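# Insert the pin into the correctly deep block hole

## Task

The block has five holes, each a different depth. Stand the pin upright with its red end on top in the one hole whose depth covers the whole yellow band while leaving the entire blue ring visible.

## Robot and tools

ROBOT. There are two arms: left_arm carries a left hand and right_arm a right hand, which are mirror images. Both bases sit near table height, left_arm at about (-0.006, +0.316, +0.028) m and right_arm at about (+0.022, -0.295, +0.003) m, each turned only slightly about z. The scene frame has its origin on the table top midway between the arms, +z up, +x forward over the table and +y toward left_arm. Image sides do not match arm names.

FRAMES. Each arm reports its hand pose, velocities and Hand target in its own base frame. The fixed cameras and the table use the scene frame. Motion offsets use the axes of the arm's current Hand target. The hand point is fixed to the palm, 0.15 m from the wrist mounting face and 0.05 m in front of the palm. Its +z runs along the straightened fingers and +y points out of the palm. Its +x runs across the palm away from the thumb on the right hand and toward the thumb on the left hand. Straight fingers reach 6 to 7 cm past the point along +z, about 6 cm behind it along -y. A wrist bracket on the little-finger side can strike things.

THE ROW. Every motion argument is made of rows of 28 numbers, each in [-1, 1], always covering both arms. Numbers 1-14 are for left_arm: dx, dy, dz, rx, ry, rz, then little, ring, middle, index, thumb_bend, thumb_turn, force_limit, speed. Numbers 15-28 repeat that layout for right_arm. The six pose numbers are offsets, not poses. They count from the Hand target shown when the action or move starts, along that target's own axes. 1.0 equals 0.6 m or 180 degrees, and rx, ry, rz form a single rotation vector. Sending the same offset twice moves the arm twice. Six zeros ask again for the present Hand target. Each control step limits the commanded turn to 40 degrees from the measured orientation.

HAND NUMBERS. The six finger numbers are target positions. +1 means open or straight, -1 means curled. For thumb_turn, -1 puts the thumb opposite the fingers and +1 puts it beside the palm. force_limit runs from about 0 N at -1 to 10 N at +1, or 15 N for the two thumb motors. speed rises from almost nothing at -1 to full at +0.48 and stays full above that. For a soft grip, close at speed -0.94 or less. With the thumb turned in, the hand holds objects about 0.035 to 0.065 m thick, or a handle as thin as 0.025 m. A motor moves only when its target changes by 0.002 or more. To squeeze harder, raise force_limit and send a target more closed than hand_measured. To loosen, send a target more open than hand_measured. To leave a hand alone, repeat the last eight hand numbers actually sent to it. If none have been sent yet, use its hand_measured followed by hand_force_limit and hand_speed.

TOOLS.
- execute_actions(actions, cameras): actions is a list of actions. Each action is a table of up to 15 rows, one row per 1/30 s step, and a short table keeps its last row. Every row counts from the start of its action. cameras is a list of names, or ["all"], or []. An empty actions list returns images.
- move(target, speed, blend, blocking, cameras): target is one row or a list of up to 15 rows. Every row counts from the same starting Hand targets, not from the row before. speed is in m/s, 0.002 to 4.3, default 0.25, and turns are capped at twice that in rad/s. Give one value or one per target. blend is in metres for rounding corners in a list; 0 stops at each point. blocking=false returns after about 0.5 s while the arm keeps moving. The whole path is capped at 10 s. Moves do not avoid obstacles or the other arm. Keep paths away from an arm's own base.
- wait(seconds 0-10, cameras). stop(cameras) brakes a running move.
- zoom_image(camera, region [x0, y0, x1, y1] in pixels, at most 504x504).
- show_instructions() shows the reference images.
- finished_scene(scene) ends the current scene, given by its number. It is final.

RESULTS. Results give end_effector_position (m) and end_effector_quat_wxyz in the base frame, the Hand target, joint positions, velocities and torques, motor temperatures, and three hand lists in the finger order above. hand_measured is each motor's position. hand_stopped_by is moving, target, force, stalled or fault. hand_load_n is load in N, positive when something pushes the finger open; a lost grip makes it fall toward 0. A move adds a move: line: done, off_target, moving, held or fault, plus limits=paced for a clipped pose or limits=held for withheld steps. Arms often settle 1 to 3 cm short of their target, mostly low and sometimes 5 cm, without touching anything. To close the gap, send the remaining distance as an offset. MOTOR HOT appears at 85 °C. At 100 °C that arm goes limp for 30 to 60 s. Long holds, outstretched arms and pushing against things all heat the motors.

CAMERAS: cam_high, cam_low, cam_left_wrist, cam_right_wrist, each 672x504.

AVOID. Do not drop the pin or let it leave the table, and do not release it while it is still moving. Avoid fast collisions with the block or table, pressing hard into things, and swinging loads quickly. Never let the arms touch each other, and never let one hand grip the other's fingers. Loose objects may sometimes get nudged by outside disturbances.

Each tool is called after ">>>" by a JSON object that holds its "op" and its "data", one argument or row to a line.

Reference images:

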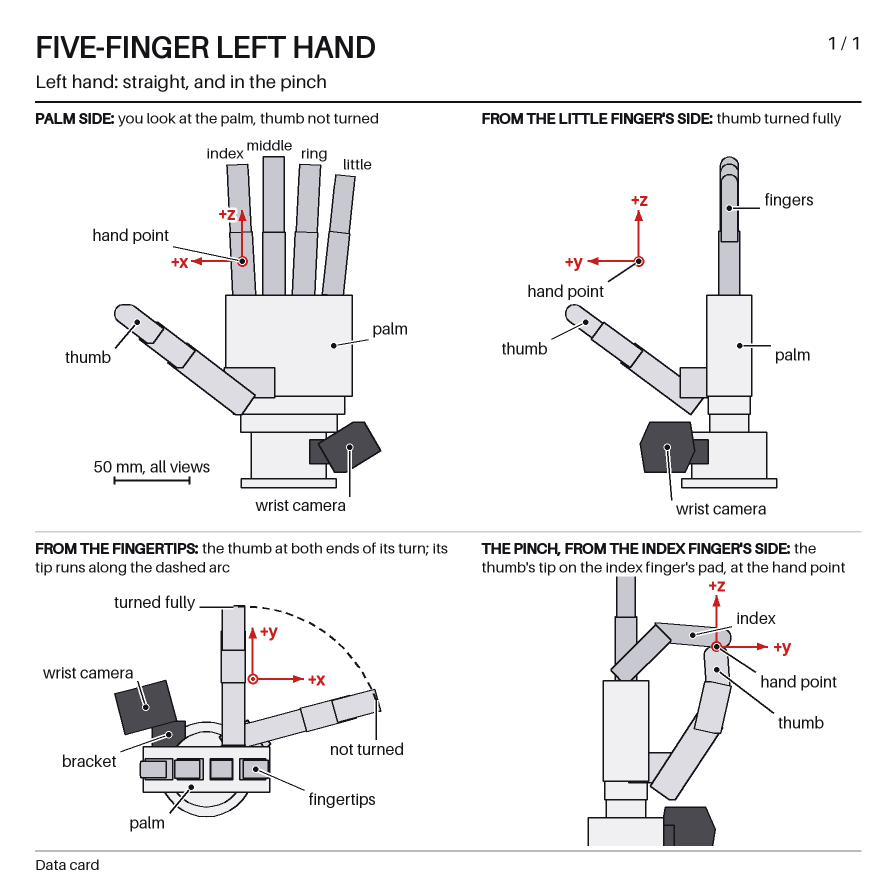

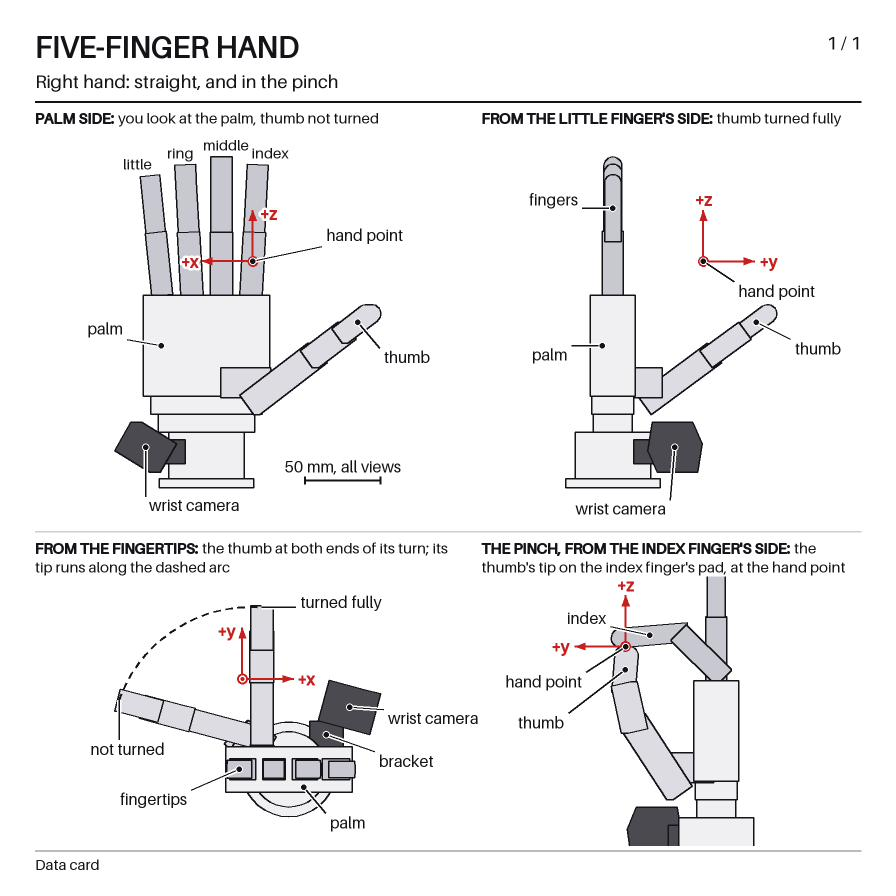

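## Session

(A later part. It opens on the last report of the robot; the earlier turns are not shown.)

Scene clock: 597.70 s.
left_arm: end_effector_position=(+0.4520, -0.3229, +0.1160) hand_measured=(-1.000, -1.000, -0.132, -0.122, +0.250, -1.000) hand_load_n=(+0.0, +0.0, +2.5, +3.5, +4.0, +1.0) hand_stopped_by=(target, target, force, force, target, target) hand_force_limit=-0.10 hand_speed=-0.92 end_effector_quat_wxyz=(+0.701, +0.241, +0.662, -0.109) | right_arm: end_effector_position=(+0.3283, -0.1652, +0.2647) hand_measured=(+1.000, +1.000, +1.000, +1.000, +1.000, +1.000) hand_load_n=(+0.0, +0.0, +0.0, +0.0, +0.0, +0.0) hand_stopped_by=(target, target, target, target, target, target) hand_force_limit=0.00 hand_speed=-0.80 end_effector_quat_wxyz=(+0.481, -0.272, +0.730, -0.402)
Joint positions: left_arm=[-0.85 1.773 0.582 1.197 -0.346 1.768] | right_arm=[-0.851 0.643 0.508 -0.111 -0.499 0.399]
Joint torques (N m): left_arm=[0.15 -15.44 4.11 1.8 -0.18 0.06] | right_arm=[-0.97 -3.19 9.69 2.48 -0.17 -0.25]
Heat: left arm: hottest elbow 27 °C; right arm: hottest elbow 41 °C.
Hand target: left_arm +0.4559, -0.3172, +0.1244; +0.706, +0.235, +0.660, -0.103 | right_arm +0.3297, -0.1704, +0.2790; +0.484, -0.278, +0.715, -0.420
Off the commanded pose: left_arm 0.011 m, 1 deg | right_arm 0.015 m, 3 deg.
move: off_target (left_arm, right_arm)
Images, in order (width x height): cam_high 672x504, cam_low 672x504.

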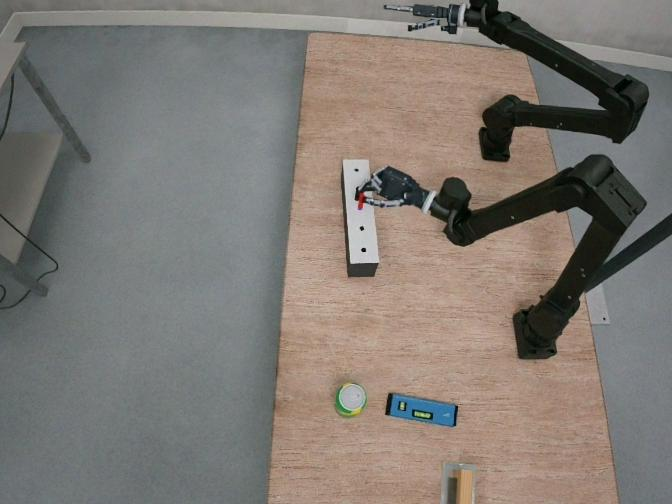

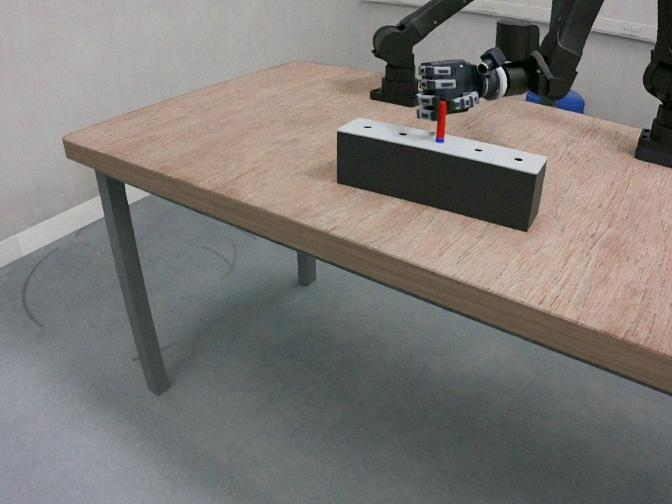

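>>> {"op": "move", "data": {
  "target": [-0.0703,0.014,0.0013,0,0,0,-1,-1,-0.5,-0.52,0.25,-1,-0.1,-0.92,0,0,0,0,0,0,1,1,1,1,1,1,0,-0.8],
  "speed": 0.025,
  "cameras": ["cam_low","cam_high"]
}}

>>> {"op": "zoom_image", "data": {
  "camera": "cam_low",
  "region": [400, 50, 500, 150]
}}

>>> {"op": "zoom_image", "data": {
  "camera": "cam_high",
  "region": [335, 170, 395, 220]
}}

Scene clock: 608.37 s.
left_arm: end_effector_position=(+0.4482, -0.3224, +0.1514) hand_measured=(-1.000, -1.000, -0.132, -0.122, +0.252, -1.000) hand_load_n=(+0.0, +0.0, +0.5, +8.0, +4.5, +2.0) hand_stopped_by=(target, target, force, force, target, target) hand_force_limit=-0.10 hand_speed=-0.92 end_effector_quat_wxyz=(+0.695, +0.246, +0.667, -0.109) | right_arm: end_effector_position=(+0.3283, -0.1652, +0.2647) hand_measured=(+1.000, +1.000, +1.000, +1.000, +1.000, +1.000) hand_load_n=(+0.0, +0.0, +0.0, +0.0, +0.0, -0.5) hand_stopped_by=(target, target, target, target, target, target) hand_force_limit=0.00 hand_speed=-0.80 end_effector_quat_wxyz=(+0.481, -0.272, +0.730, -0.402)
Joint positions: left_arm=[-0.855 1.633 0.582 1.04 -0.346 1.764] | right_arm=[-0.851 0.643 0.508 -0.111 -0.499 0.399]
Joint torques (N m): left_arm=[0.15 -14.8 6.19 1.78 -0.2 0.08] | right_arm=[-0.85 -3.02 9.61 2.4 -0.23 -0.2]
Heat: left arm: hottest elbow 27 °C; right arm: hottest elbow 41 °C.
Hand target: left_arm +0.4559, -0.3172, +0.1674; +0.706, +0.235, +0.660, -0.103 | right_arm +0.3297, -0.1704, +0.2790; +0.484, -0.278, +0.715, -0.420
Off the commanded pose: left_arm 0.018 m, 2 deg | right_arm 0.015 m, 3 deg.
move: off_target (left_arm, right_arm)
Images, in order (width x height): cam_high 672x504, cam_low 672x504.

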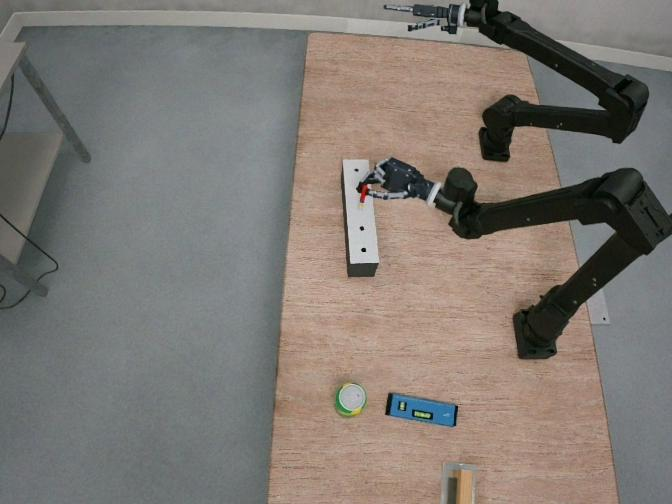

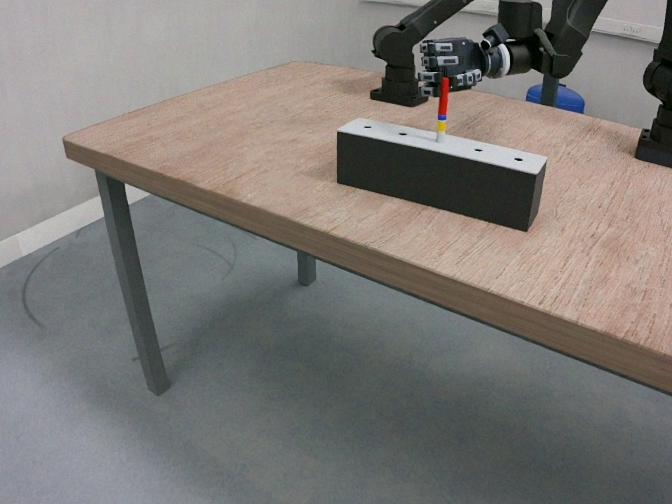

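Scaled by 5.040 from the camera's 672x504 image, which has a finer 960x720 frame.

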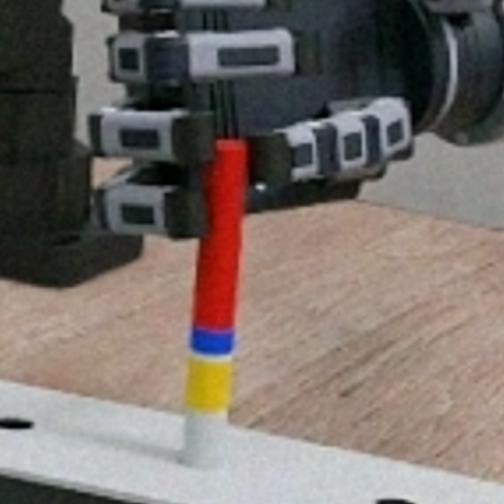

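Scaled by 8.400 from the camera's 672x504 image, which has a finer 960x720 frame.

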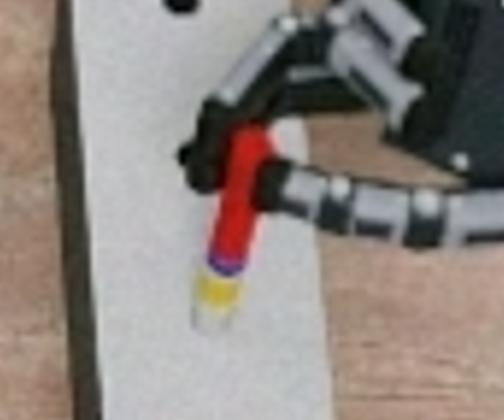

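>>> {"op": "move", "data": {
  "target": [-0.002,0.006,0.0103,0,0,0,-1,-1,-0.5,-0.52,0.25,-1,-0.1,-0.92,0,0,0,0,0,0,1,1,1,1,1,1,0,-0.8],
  "speed": 0.02,
  "cameras": ["cam_low","cam_high"]
}}

>>> {"op": "zoom_image", "data": {
  "camera": "cam_low",
  "region": [400, 50, 500, 150]
}}

>>> {"op": "zoom_image", "data": {
  "camera": "cam_high",
  "region": [335, 170, 395, 220]
}}

Scene clock: 615.70 s.
left_arm: end_effector_position=(+0.4501, -0.3210, +0.1512) hand_measured=(-1.000, -1.000, -0.132, -0.122, +0.252, -1.000) hand_load_n=(+0.0, -0.5, +1.0, +7.5, +5.0, +1.5) hand_stopped_by=(target, target, force, force, target, target) hand_force_limit=-0.10 hand_speed=-0.92 end_effector_quat_wxyz=(+0.693, +0.248, +0.668, -0.109) | right_arm: end_effector_position=(+0.3283, -0.1652, +0.2647) hand_measured=(+1.000, +1.000, +1.000, +1.000, +1.000, +1.000) hand_load_n=(+0.0, +0.0, +0.0, +0.0, +0.0, -0.5) hand_stopped_by=(target, target, target, target, target, target) hand_force_limit=0.00 hand_speed=-0.80 end_effector_quat_wxyz=(+0.481, -0.272, +0.730, -0.402)
Joint positions: left_arm=[-0.847 1.63 0.582 1.033 -0.336 1.764] | right_arm=[-0.851 0.643 0.508 -0.111 -0.499 0.399]
Joint torques (N m): left_arm=[0.67 -14.39 7.28 1.66 -0.09 0.08] | right_arm=[-0.85 -3.55 9.65 2.61 -0.19 -0.22]
Heat: left arm: hottest elbow 27 °C; right arm: hottest elbow 41 °C.
Hand target: left_arm +0.4629, -0.3172, +0.1694; +0.706, +0.235, +0.660, -0.103 | right_arm +0.3297, -0.1704, +0.2790; +0.484, -0.278, +0.715, -0.420
Off the commanded pose: left_arm 0.023 m, 2 deg | right_arm 0.015 m, 3 deg.
move: off_target (left_arm, right_arm)
Images, in order (width x height): cam_high 672x504, cam_low 672x504.

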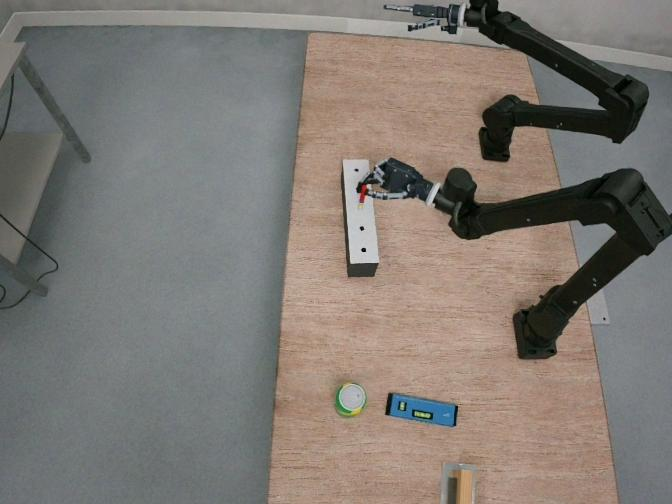

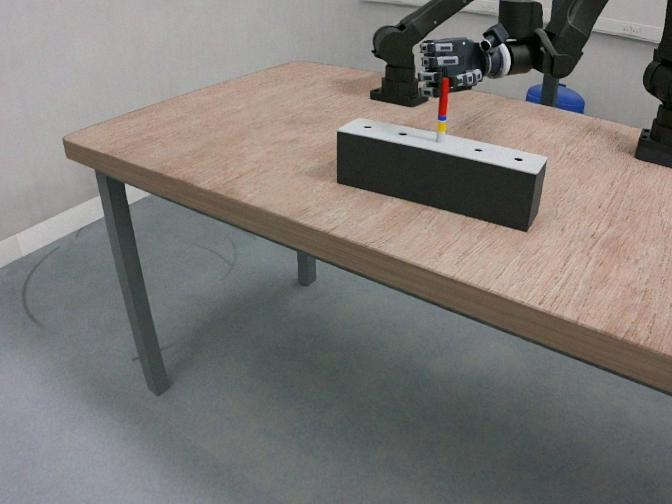

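Scaled by 5.040 from the camera's 672x504 image, which has a finer 960x720 frame.

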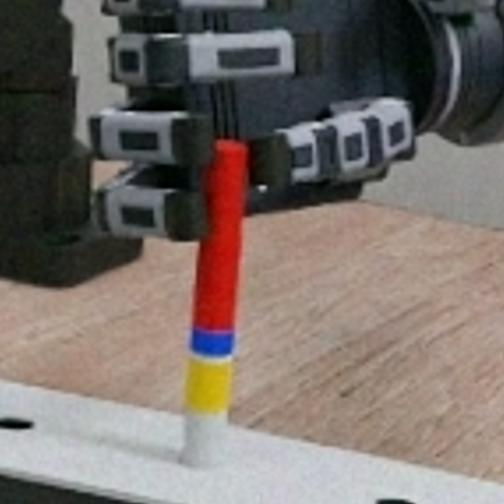

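Scaled by 8.400 from the camera's 672x504 image, which has a finer 960x720 frame.

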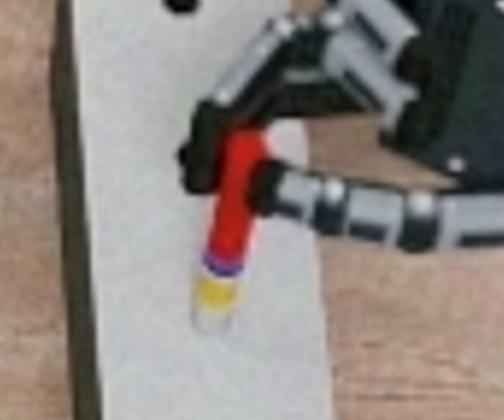

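>>> {"op": "move", "data": {
  "target": [-0.005,-0.0003,0.01,0,0,0,-1,-1,-0.5,-0.52,0.25,-1,-0.1,-0.92,0,0,0,0,0,0,1,1,1,1,1,1,0,-0.8],
  "speed": 0.02,
  "cameras": ["cam_low","cam_high"]
}}

>>> {"op": "zoom_image", "data": {
  "camera": "cam_low",
  "region": [400, 50, 500, 150]
}}

>>> {"op": "zoom_image", "data": {
  "camera": "cam_high",
  "region": [335, 170, 395, 220]
}}

Scene clock: 622.93 s.
left_arm: end_effector_position=(+0.4538, -0.3214, +0.1514) hand_measured=(-1.000, -1.000, -0.132, -0.122, +0.252, -1.000) hand_load_n=(+0.0, +0.0, +1.5, +4.5, +4.0, +0.5) hand_stopped_by=(target, target, force, force, target, target) hand_force_limit=-0.10 hand_speed=-0.92 end_effector_quat_wxyz=(+0.691, +0.248, +0.670, -0.107) | right_arm: end_effector_position=(+0.3283, -0.1652, +0.2647) hand_measured=(+1.000, +1.000, +1.000, +1.000, +1.000, +1.000) hand_load_n=(+0.0, +0.0, +0.0, +0.0, +0.0, +0.0) hand_stopped_by=(target, target, target, target, target, target) hand_force_limit=0.00 hand_speed=-0.80 end_effector_quat_wxyz=(+0.481, -0.272, +0.730, -0.402)
Joint positions: left_arm=[-0.843 1.63 0.593 1.014 -0.336 1.764] | right_arm=[-0.851 0.643 0.508 -0.111 -0.499 0.399]
Joint torques (N m): left_arm=[0.5 -14.33 7.92 1.78 0.02 0.08] | right_arm=[-1.08 -2.96 9.57 2.43 -0.19 -0.2]
Heat: left arm: hottest elbow 28 °C; right arm: hottest elbow 41 °C.
Hand target: left_arm +0.4678, -0.3206, +0.1724; +0.706, +0.235, +0.660, -0.103 | right_arm +0.3297, -0.1704, +0.2790; +0.484, -0.278, +0.715, -0.420
Off the commanded pose: left_arm 0.025 m, 3 deg | right_arm 0.015 m, 3 deg.
move: off_target (left_arm, right_arm)
Images, in order (width x height): cam_high 672x504, cam_low 672x504.

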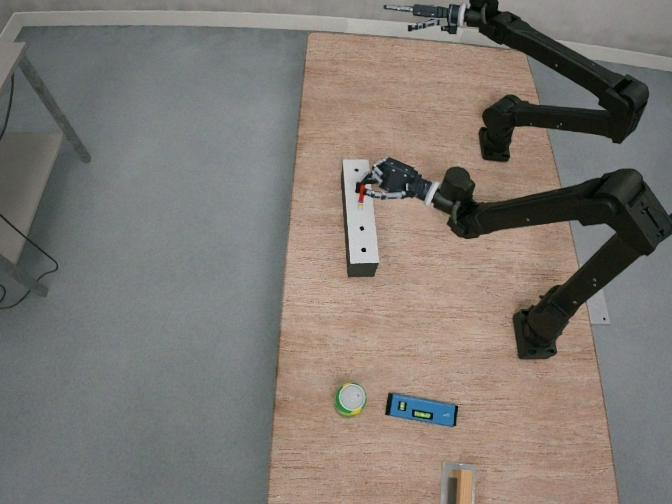

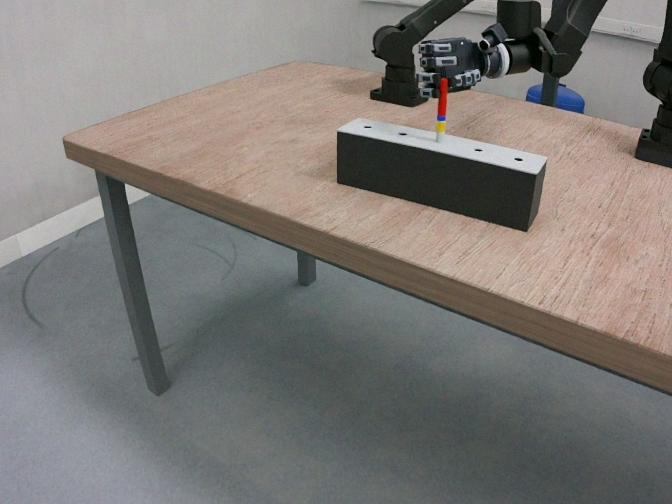

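Scaled by 5.040 from the camera's 672x504 image, which has a finer 960x720 frame.

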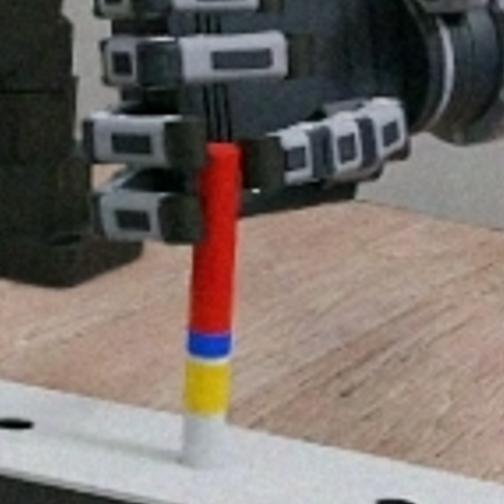

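Scaled by 8.400 from the camera's 672x504 image, which has a finer 960x720 frame.

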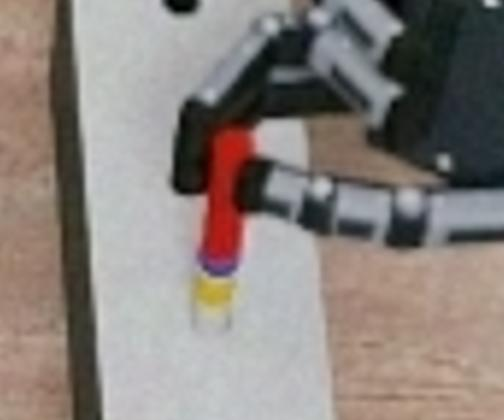

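>>> {"op": "move", "data": {
  "target": [-0.0327,0.006,0.0039,0,0,0,-1,-1,-0.5,-0.52,0.25,-1,-0.1,-0.92,0,0,0,0,0,0,1,1,1,1,1,1,0,-0.8],
  "speed": 0.02,
  "cameras": ["cam_low","cam_high"]
}}

>>> {"op": "zoom_image", "data": {
  "camera": "cam_low",
  "region": [400, 50, 500, 150]
}}

>>> {"op": "zoom_image", "data": {
  "camera": "cam_high",
  "region": [335, 170, 395, 220]
}}

Scene clock: 629.43 s.
left_arm: end_effector_position=(+0.4563, -0.3196, +0.1678) hand_measured=(-1.000, -1.000, -0.132, -0.124, +0.252, -1.000) hand_load_n=(+0.0, +0.0, +2.5, +0.0, +2.0, +0.5) hand_stopped_by=(target, target, force, force, target, target) hand_force_limit=-0.10 hand_speed=-0.92 end_effector_quat_wxyz=(+0.690, +0.248, +0.673, -0.104) | right_arm: end_effector_position=(+0.3283, -0.1652, +0.2647) hand_measured=(+1.000, +1.000, +1.000, +1.000, +1.000, +1.000) hand_load_n=(+0.0, +0.0, +0.0, +0.0, +0.0, +0.0) hand_stopped_by=(target, target, target, target, target, target) hand_force_limit=0.00 hand_speed=-0.80 end_effector_quat_wxyz=(+0.481, -0.272, +0.730, -0.402)
Joint positions: left_arm=[-0.837 1.576 0.605 0.942 -0.334 1.764] | right_arm=[-0.851 0.643 0.508 -0.111 -0.499 0.399]
Joint torques (N m): left_arm=[0.32 -14.15 8.77 1.81 0.02 0.08] | right_arm=[-1.03 -3.25 9.69 2.44 -0.18 -0.25]
Heat: left arm: hottest elbow 28 °C; right arm: hottest elbow 41 °C.
Hand target: left_arm +0.4694, -0.3218, +0.1924; +0.706, +0.235, +0.660, -0.103 | right_arm +0.3297, -0.1704, +0.2790; +0.484, -0.278, +0.715, -0.420
Off the commanded pose: left_arm 0.028 m, 3 deg | right_arm 0.015 m, 3 deg.
move: off_target (left_arm, right_arm)
Images, in order (width x height): cam_high 672x504, cam_low 672x504.

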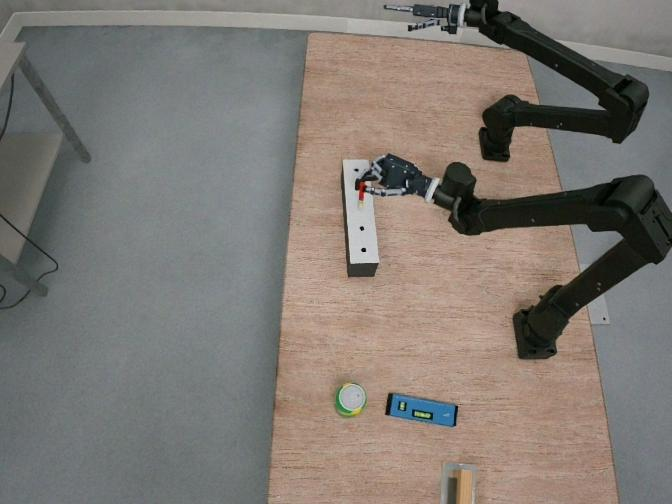

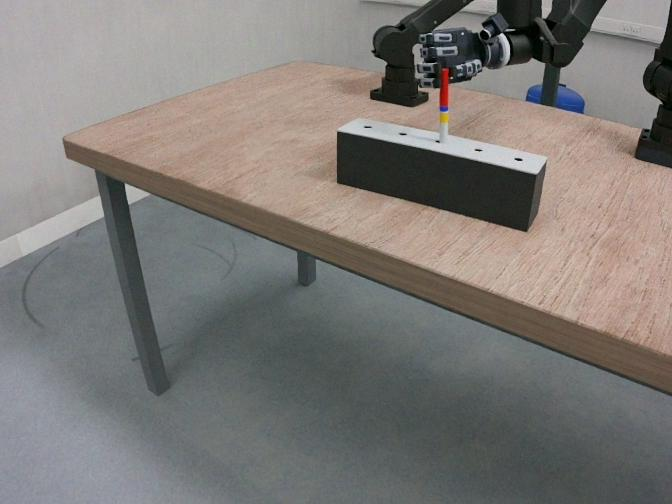

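Scaled by 5.040 from the camera's 672x504 image, which has a finer 960x720 frame.

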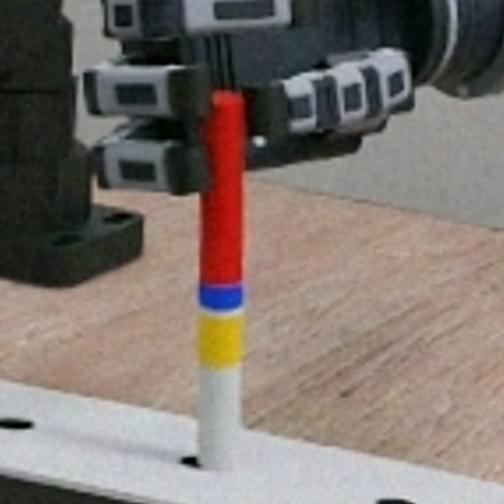

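Scaled by 8.400 from the camera's 672x504 image, which has a finer 960x720 frame.

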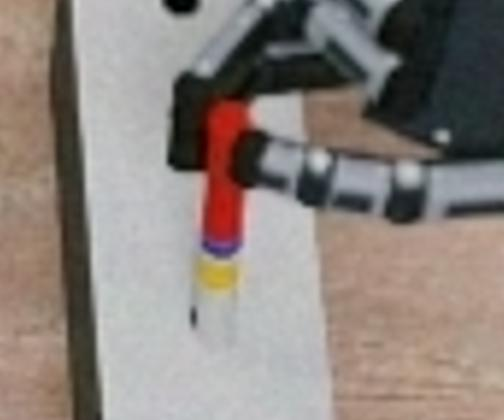

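>>> {"op": "move", "data": {
  "target": [-0.0163,0.0033,0.0003,0,0,0,-1,-1,-0.5,-0.52,0.25,-1,-0.1,-0.92,0,0,0,0,0,0,1,1,1,1,1,1,0,-0.8],
  "speed": 0.02,
  "cameras": ["cam_low","cam_high","cam_left_wrist"]
}}

>>> {"op": "zoom_image", "data": {
  "camera": "cam_low",
  "region": [410, 50, 480, 150]
}}

>>> {"op": "zoom_image", "data": {
  "camera": "cam_high",
  "region": [335, 170, 395, 220]
}}

Scene clock: 642.70 s.
left_arm: end_effector_position=(+0.4560, -0.3193, +0.1748) hand_measured=(-1.000, -1.000, -0.132, -0.124, +0.252, -1.000) hand_load_n=(+0.0, +0.0, +3.0, +0.5, +2.5, +0.5) hand_stopped_by=(target, target, force, force, target, target) hand_force_limit=-0.10 hand_speed=-0.92 end_effector_quat_wxyz=(+0.688, +0.249, +0.674, -0.103) | right_arm: end_effector_position=(+0.3283, -0.1652, +0.2647) hand_measured=(+1.000, +1.000, +1.000, +1.000, +1.000, +1.000) hand_load_n=(+0.0, +0.0, +0.0, +0.0, +0.0, +0.0) hand_stopped_by=(target, target, target, target, target, target) hand_force_limit=0.00 hand_speed=-0.80 end_effector_quat_wxyz=(+0.481, -0.272, +0.730, -0.402)
Joint positions: left_arm=[-0.837 1.55 0.609 0.905 -0.334 1.764] | right_arm=[-0.851 0.643 0.508 -0.111 -0.499 0.399]
Joint torques (N m): left_arm=[0.26 -14.1 9.28 1.87 0.02 0.08] | right_arm=[-0.91 -3.08 9.5 2.33 -0.19 -0.24]
Heat: left arm: hottest elbow 29 °C; right arm: hottest elbow 41 °C.
Hand target: left_arm +0.4694, -0.3218, +0.2023; +0.706, +0.235, +0.660, -0.103 | right_arm +0.3297, -0.1704, +0.2790; +0.484, -0.278, +0.715, -0.420
Off the commanded pose: left_arm 0.031 m, 3 deg | right_arm 0.015 m, 3 deg.
move: off_target (left_arm, right_arm)
Images, in order (width x height): cam_high 672x504, cam_low 672x504, cam_left_wrist 672x504.

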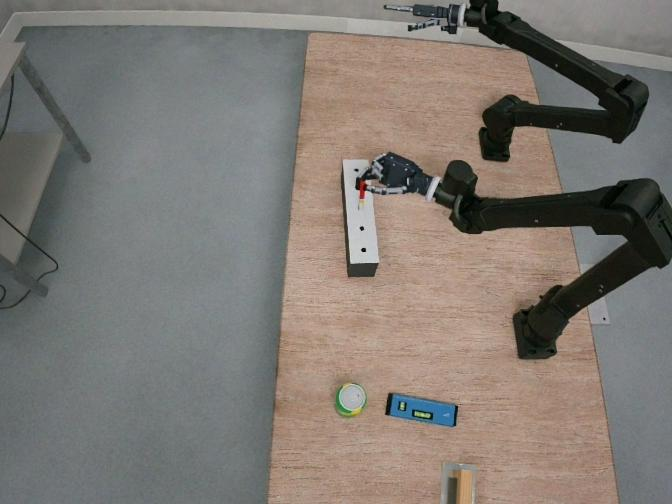

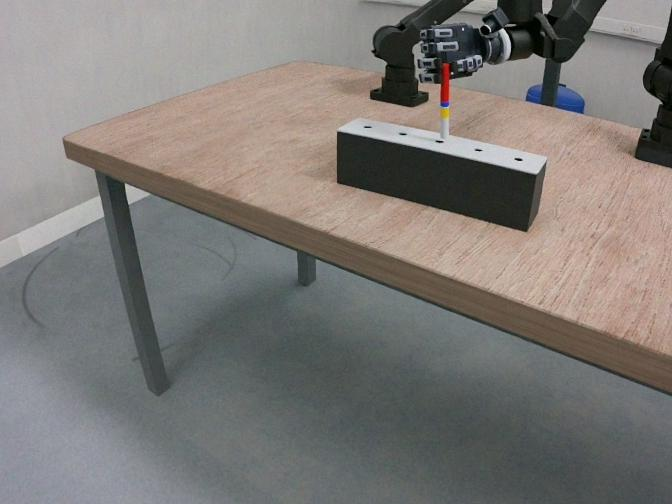

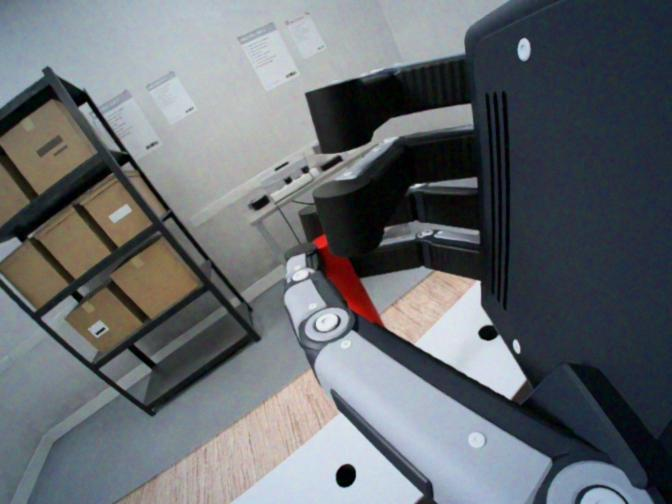

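Scaled by 5.040 from the camera's 672x504 image, which has a finer 960x720 frame.

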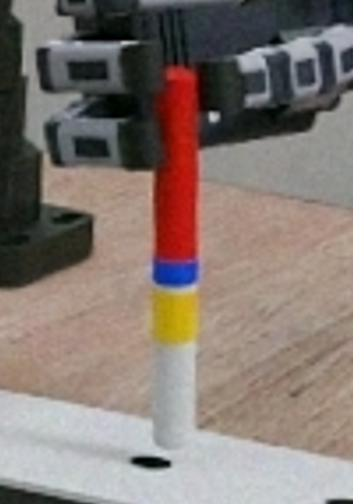

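Scaled by 8.400 from the camera's 672x504 image, which has a finer 960x720 frame.

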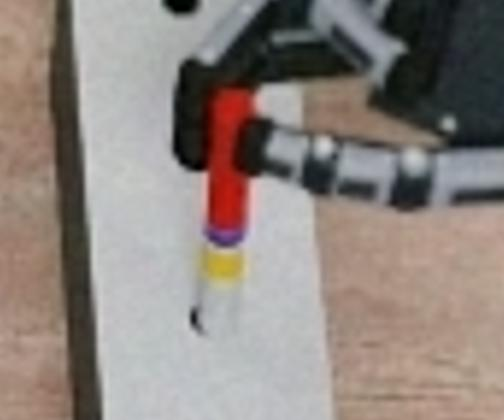

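>>> {"op": "move", "data": {
  "target": [0,0,0,0,0,0,-1,-1,-0.5,-0.53,0.25,-1,-0.5,-0.95,0,0,0,0,0,0,1,1,1,1,1,1,0,-0.8],
  "speed": 0.02,
  "cameras": ["cam_low","cam_high"]
}}

>>> {"op": "zoom_image", "data": {
  "camera": "cam_low",
  "region": [410, 50, 480, 150]
}}

>>> {"op": "zoom_image", "data": {
  "camera": "cam_high",
  "region": [335, 170, 395, 220]
}}

Scene clock: 648.73 s.
left_arm: end_effector_position=(+0.4560, -0.3193, +0.1748) hand_measured=(-1.000, -1.000, -0.132, -0.150, +0.252, -1.000) hand_load_n=(+0.0, +0.0, +1.0, +1.5, +2.0, +0.5) hand_stopped_by=(target, target, force, force, target, target) hand_force_limit=-0.50 hand_speed=-0.95 end_effector_quat_wxyz=(+0.688, +0.249, +0.674, -0.103) | right_arm: end_effector_position=(+0.3283, -0.1652, +0.2647) hand_measured=(+1.000, +1.000, +1.000, +1.000, +1.000, +1.000) hand_load_n=(+0.0, +0.0, +0.0, +0.0, +0.0, +0.0) hand_stopped_by=(target, target, target, target, target, target) hand_force_limit=0.00 hand_speed=-0.80 end_effector_quat_wxyz=(+0.481, -0.272, +0.730, -0.402)
Joint positions: left_arm=[-0.837 1.55 0.609 0.905 -0.334 1.764] | right_arm=[-0.851 0.643 0.508 -0.111 -0.499 0.399]
Joint torques (N m): left_arm=[0.26 -14.1 9.28 1.85 0.02 0.08] | right_arm=[-0.85 -3.37 9.66 2.41 -0.18 -0.18]
Heat: left arm: hottest elbow 30 °C; right arm: hottest elbow 41 °C.
Hand target: left_arm +0.4694, -0.3218, +0.2023; +0.706, +0.235, +0.660, -0.103 | right_arm +0.3297, -0.1704, +0.2790; +0.484, -0.278, +0.715, -0.420
Off the commanded pose: left_arm 0.031 m, 3 deg | right_arm 0.015 m, 3 deg.
move: off_target (left_arm, right_arm)
Images, in order (width x height): cam_high 672x504, cam_low 672x504.

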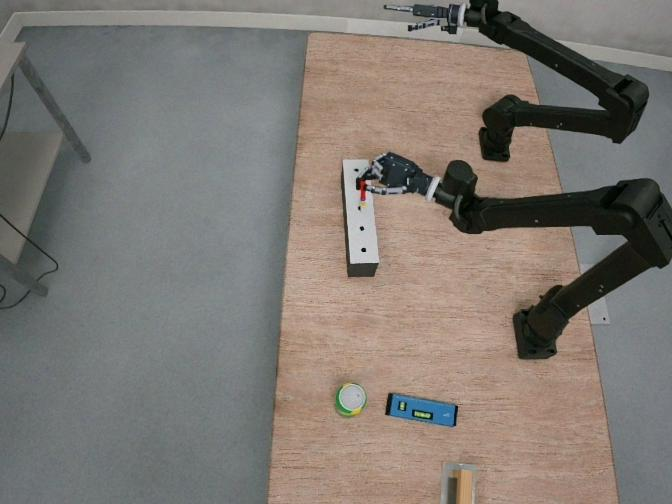

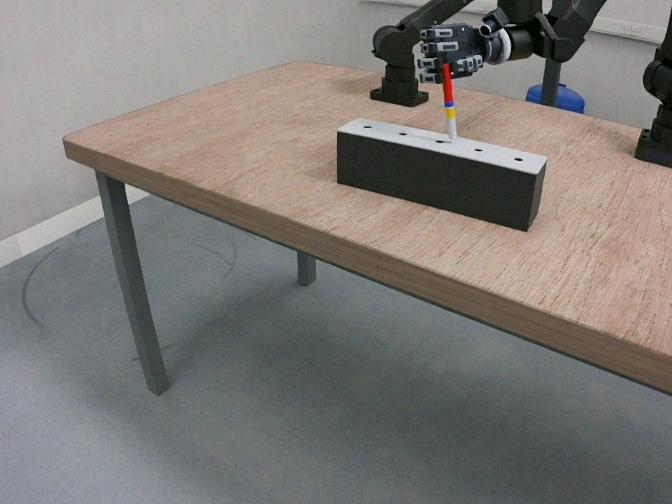

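Scaled by 5.040 from the camera's 672x504 image, which has a finer 960x720 frame.

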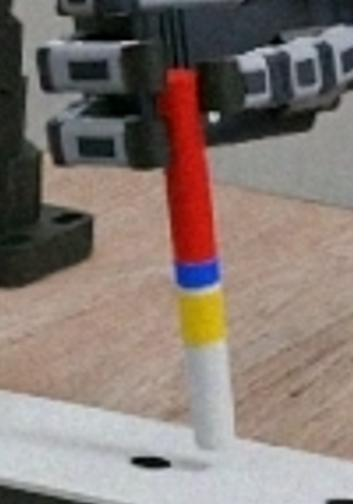

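Scaled by 8.400 from the camera's 672x504 image, which has a finer 960x720 frame.

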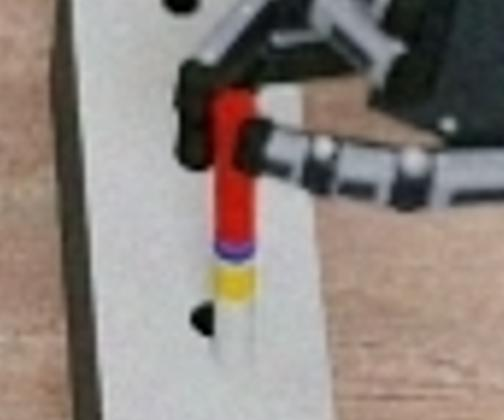

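>>> {"op": "move", "data": {
  "target": [0,0,0,0,0,0,-1,-1,-0.52,-0.53,0.25,-1,-0.1,-0.95,0,0,0,0,0,0,1,1,1,1,1,1,0,-0.8],
  "speed": 0.02,
  "cameras": ["cam_low","cam_high"]
}}

>>> {"op": "zoom_image", "data": {
  "camera": "cam_low",
  "region": [410, 50, 480, 150]
}}

>>> {"op": "zoom_image", "data": {
  "camera": "cam_high",
  "region": [335, 170, 395, 220]
}}

Scene clock: 656.10 s.
left_arm: end_effector_position=(+0.4560, -0.3193, +0.1748) hand_measured=(-1.000, -1.000, -0.144, -0.150, +0.252, -1.000) hand_load_n=(+0.0, +0.0, +4.5, +1.0, +4.0, +1.5) hand_stopped_by=(target, target, force, force, target, target) hand_force_limit=-0.10 hand_speed=-0.95 end_effector_quat_wxyz=(+0.688, +0.249, +0.674, -0.103) | right_arm: end_effector_position=(+0.3283, -0.1652, +0.2647) hand_measured=(+1.000, +1.000, +1.000, +1.000, +1.000, +1.000) hand_load_n=(+0.0, +0.0, +0.0, +0.0, +0.0, -0.5) hand_stopped_by=(target, target, target, target, target, target) hand_force_limit=0.00 hand_speed=-0.80 end_effector_quat_wxyz=(+0.481, -0.272, +0.730, -0.402)
Joint positions: left_arm=[-0.837 1.55 0.609 0.905 -0.334 1.764] | right_arm=[-0.851 0.643 0.508 -0.111 -0.499 0.399]
Joint torques (N m): left_arm=[0.26 -14.04 9.29 1.87 0.02 0.08] | right_arm=[-1.08 -3.49 9.76 2.51 -0.18 -0.22]
Heat: left arm: hottest elbow 30 °C; right arm: hottest elbow 41 °C.
Hand target: left_arm +0.4694, -0.3218, +0.2023; +0.706, +0.235, +0.660, -0.103 | right_arm +0.3297, -0.1704, +0.2790; +0.484, -0.278, +0.715, -0.420
Off the commanded pose: left_arm 0.031 m, 3 deg | right_arm 0.015 m, 3 deg.
move: off_target (left_arm, right_arm)
Images, in order (width x height): cam_high 672x504, cam_low 672x504.

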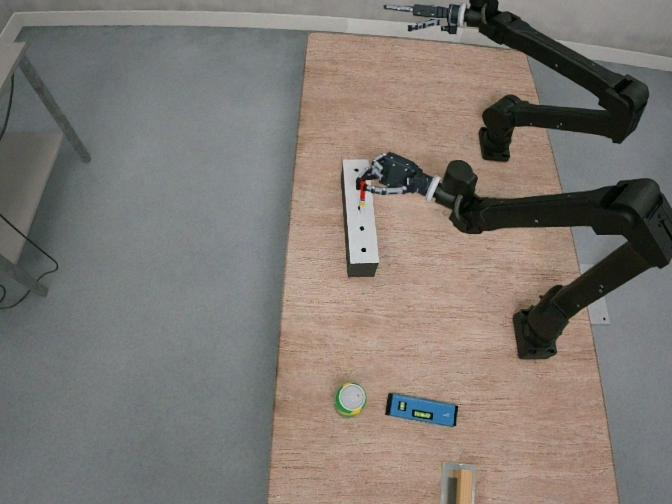

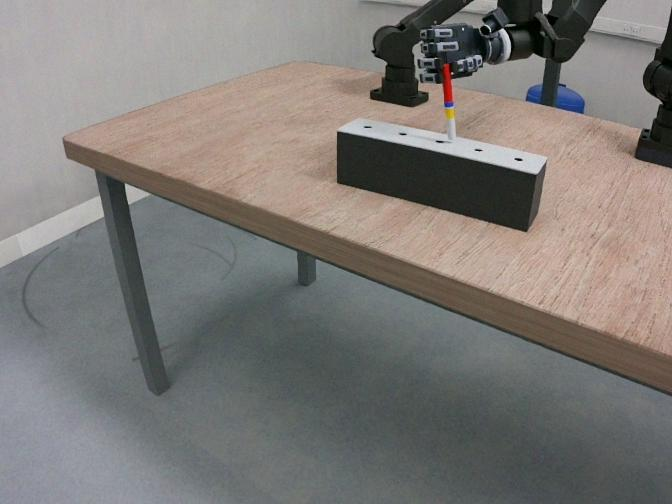

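Scaled by 5.040 from the camera's 672x504 image, which has a finer 960x720 frame.

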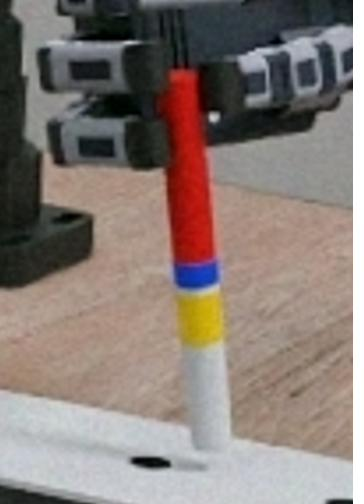

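Scaled by 8.400 from the camera's 672x504 image, which has a finer 960x720 frame.

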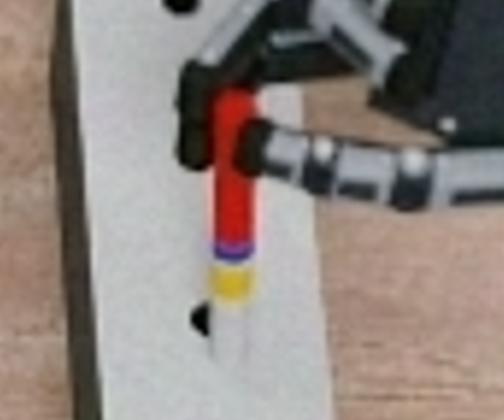

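>>> {"op": "move", "data": {
  "target": [0,0,0,0,0,0,-1,-1,-0.52,-0.136,0.25,-1,-0.1,-0.95,0,0,0,0,0,0,1,1,1,1,1,1,0,-0.8],
  "speed": 0.02,
  "cameras": ["cam_low","cam_high"]
}}

>>> {"op": "zoom_image", "data": {
  "camera": "cam_low",
  "region": [410, 50, 480, 150]
}}

Scene clock: 661.57 s.
left_arm: end_effector_position=(+0.4560, -0.3193, +0.1748) hand_measured=(-1.000, -1.000, -0.144, -0.136, +0.252, -1.000) hand_load_n=(+0.0, +0.0, +5.0, +0.0, +3.5, +2.0) hand_stopped_by=(target, target, force, target, target, target) hand_force_limit=-0.10 hand_speed=-0.95 end_effector_quat_wxyz=(+0.688, +0.249, +0.674, -0.103) | right_arm: end_effector_position=(+0.3283, -0.1652, +0.2647) hand_measured=(+1.000, +1.000, +1.000, +1.000, +1.000, +1.000) hand_load_n=(+0.0, +0.0, +0.0, -0.5, +0.0, +0.0) hand_stopped_by=(target, target, target, target, target, target) hand_force_limit=0.00 hand_speed=-0.80 end_effector_quat_wxyz=(+0.481, -0.272, +0.730, -0.402)
Joint positions: left_arm=[-0.837 1.55 0.609 0.905 -0.334 1.764] | right_arm=[-0.851 0.643 0.508 -0.111 -0.499 0.399]
Joint torques (N m): left_arm=[0.32 -14.04 9.28 1.87 0.02 0.08] | right_arm=[-1.32 -3.19 9.74 2.47 -0.21 -0.23]
Heat: left arm: hottest elbow 30 °C; right arm: hottest elbow 41 °C.
Hand target: left_arm +0.4694, -0.3218, +0.2023; +0.706, +0.235, +0.660, -0.103 | right_arm +0.3297, -0.1704, +0.2790; +0.484, -0.278, +0.715, -0.420
Off the commanded pose: left_arm 0.031 m, 3 deg | right_arm 0.015 m, 3 deg.
move: off_target (left_arm, right_arm)
Images, in order (width x height): cam_high 672x504, cam_low 672x504.

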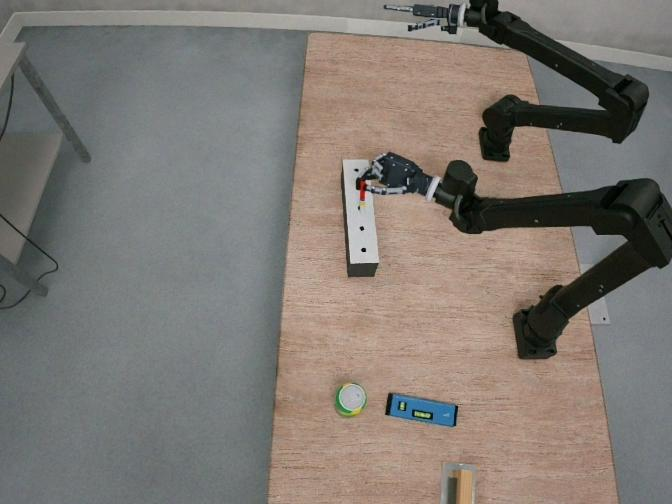

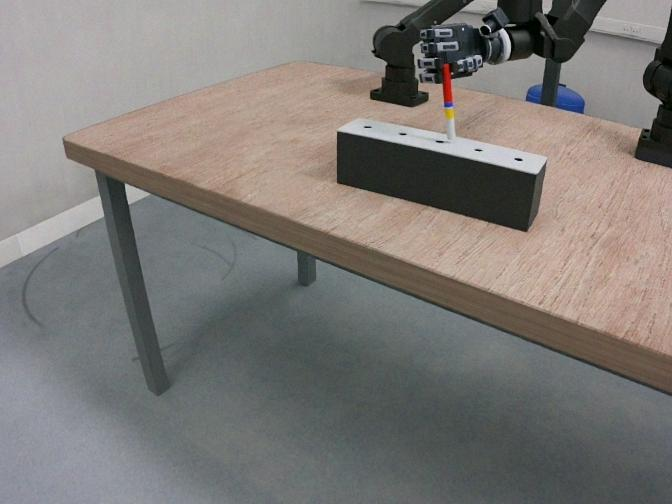

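Scaled by 5.040 from the camera's 672x504 image, which has a finer 960x720 frame.

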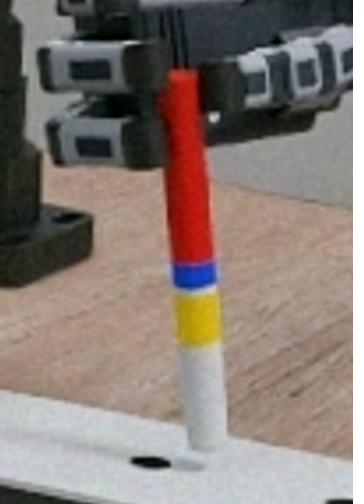

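>>> {"op": "move", "data": {
  "target": [0,0,0,0,0,0,-1,-1,-0.52,-0.53,0.25,-1,-0.7,-0.96,0,0,0,0,0,0,1,1,1,1,1,1,0,-0.8],
  "speed": 0.02,
  "cameras": ["cam_low","cam_high"]
}}

>>> {"op": "zoom_image", "data": {
  "camera": "cam_low",
  "region": [410, 50, 480, 150]
}}

>>> {"op": "zoom_image", "data": {
  "camera": "cam_high",
  "region": [335, 170, 395, 220]
}}

Scene clock: 666.30 s.
left_arm: end_effector_position=(+0.4560, -0.3193, +0.1748) hand_measured=(-1.000, -1.000, -0.144, -0.154, +0.252, -1.000) hand_load_n=(+0.0, +0.0, +4.0, +1.5, +5.0, +1.5) hand_stopped_by=(target, target, force, force, target, target) hand_force_limit=-0.70 hand_speed=-0.96 end_effector_quat_wxyz=(+0.688, +0.249, +0.674, -0.103) | right_arm: end_effector_position=(+0.3283, -0.1652, +0.2647) hand_measured=(+1.000, +1.000, +1.000, +1.000, +1.000, +1.000) hand_load_n=(+0.0, +0.0, +0.0, +0.0, +0.0, -0.5) hand_stopped_by=(target, target, target, target, target, target) hand_force_limit=0.00 hand_speed=-0.80 end_effector_quat_wxyz=(+0.481, -0.272, +0.730, -0.402)
Joint positions: left_arm=[-0.837 1.55 0.609 0.905 -0.334 1.764] | right_arm=[-0.851 0.643 0.508 -0.111 -0.499 0.399]
Joint torques (N m): left_arm=[0.21 -14.04 9.28 1.87 0.02 0.08] | right_arm=[-0.91 -3.31 9.69 2.47 -0.22 -0.22]
Heat: left arm: hottest elbow 31 °C; right arm: hottest elbow 41 °C.
Hand target: left_arm +0.4694, -0.3218, +0.2023; +0.706, +0.235, +0.660, -0.103 | right_arm +0.3297, -0.1704, +0.2790; +0.484, -0.278, +0.715, -0.420
Off the commanded pose: left_arm 0.031 m, 3 deg | right_arm 0.015 m, 3 deg.
move: off_target (left_arm, right_arm)
Images, in order (width x height): cam_high 672x504, cam_low 672x504.

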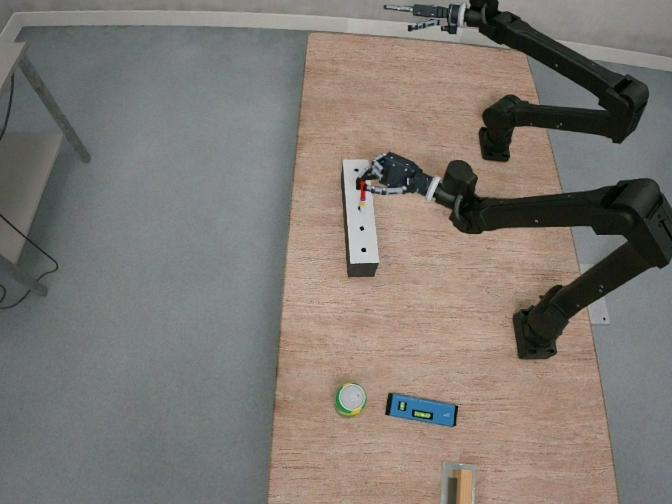

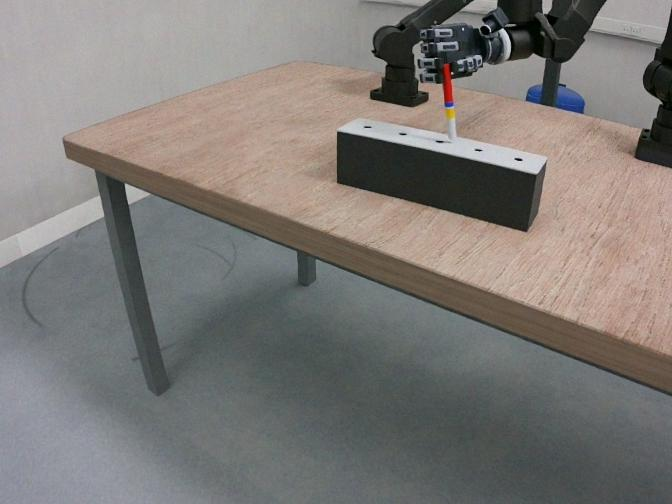

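Scaled by 5.040 from the camera's 672x504 image, which has a finer 960x720 frame.

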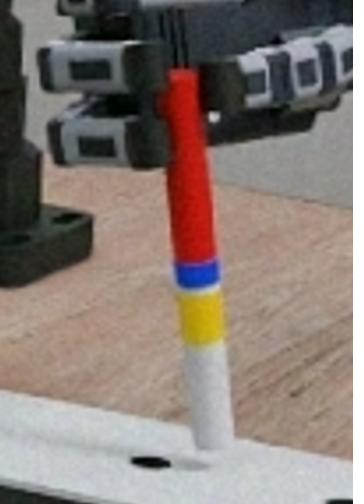

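Scaled by 8.400 from the camera's 672x504 image, which has a finer 960x720 frame.

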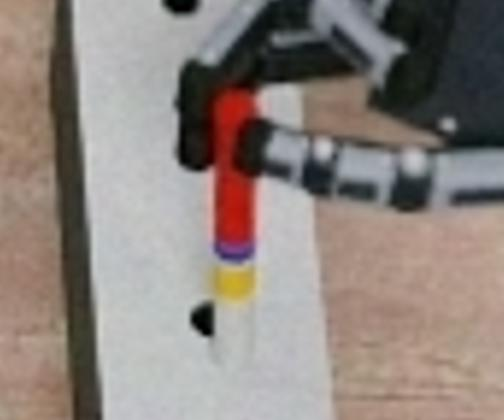

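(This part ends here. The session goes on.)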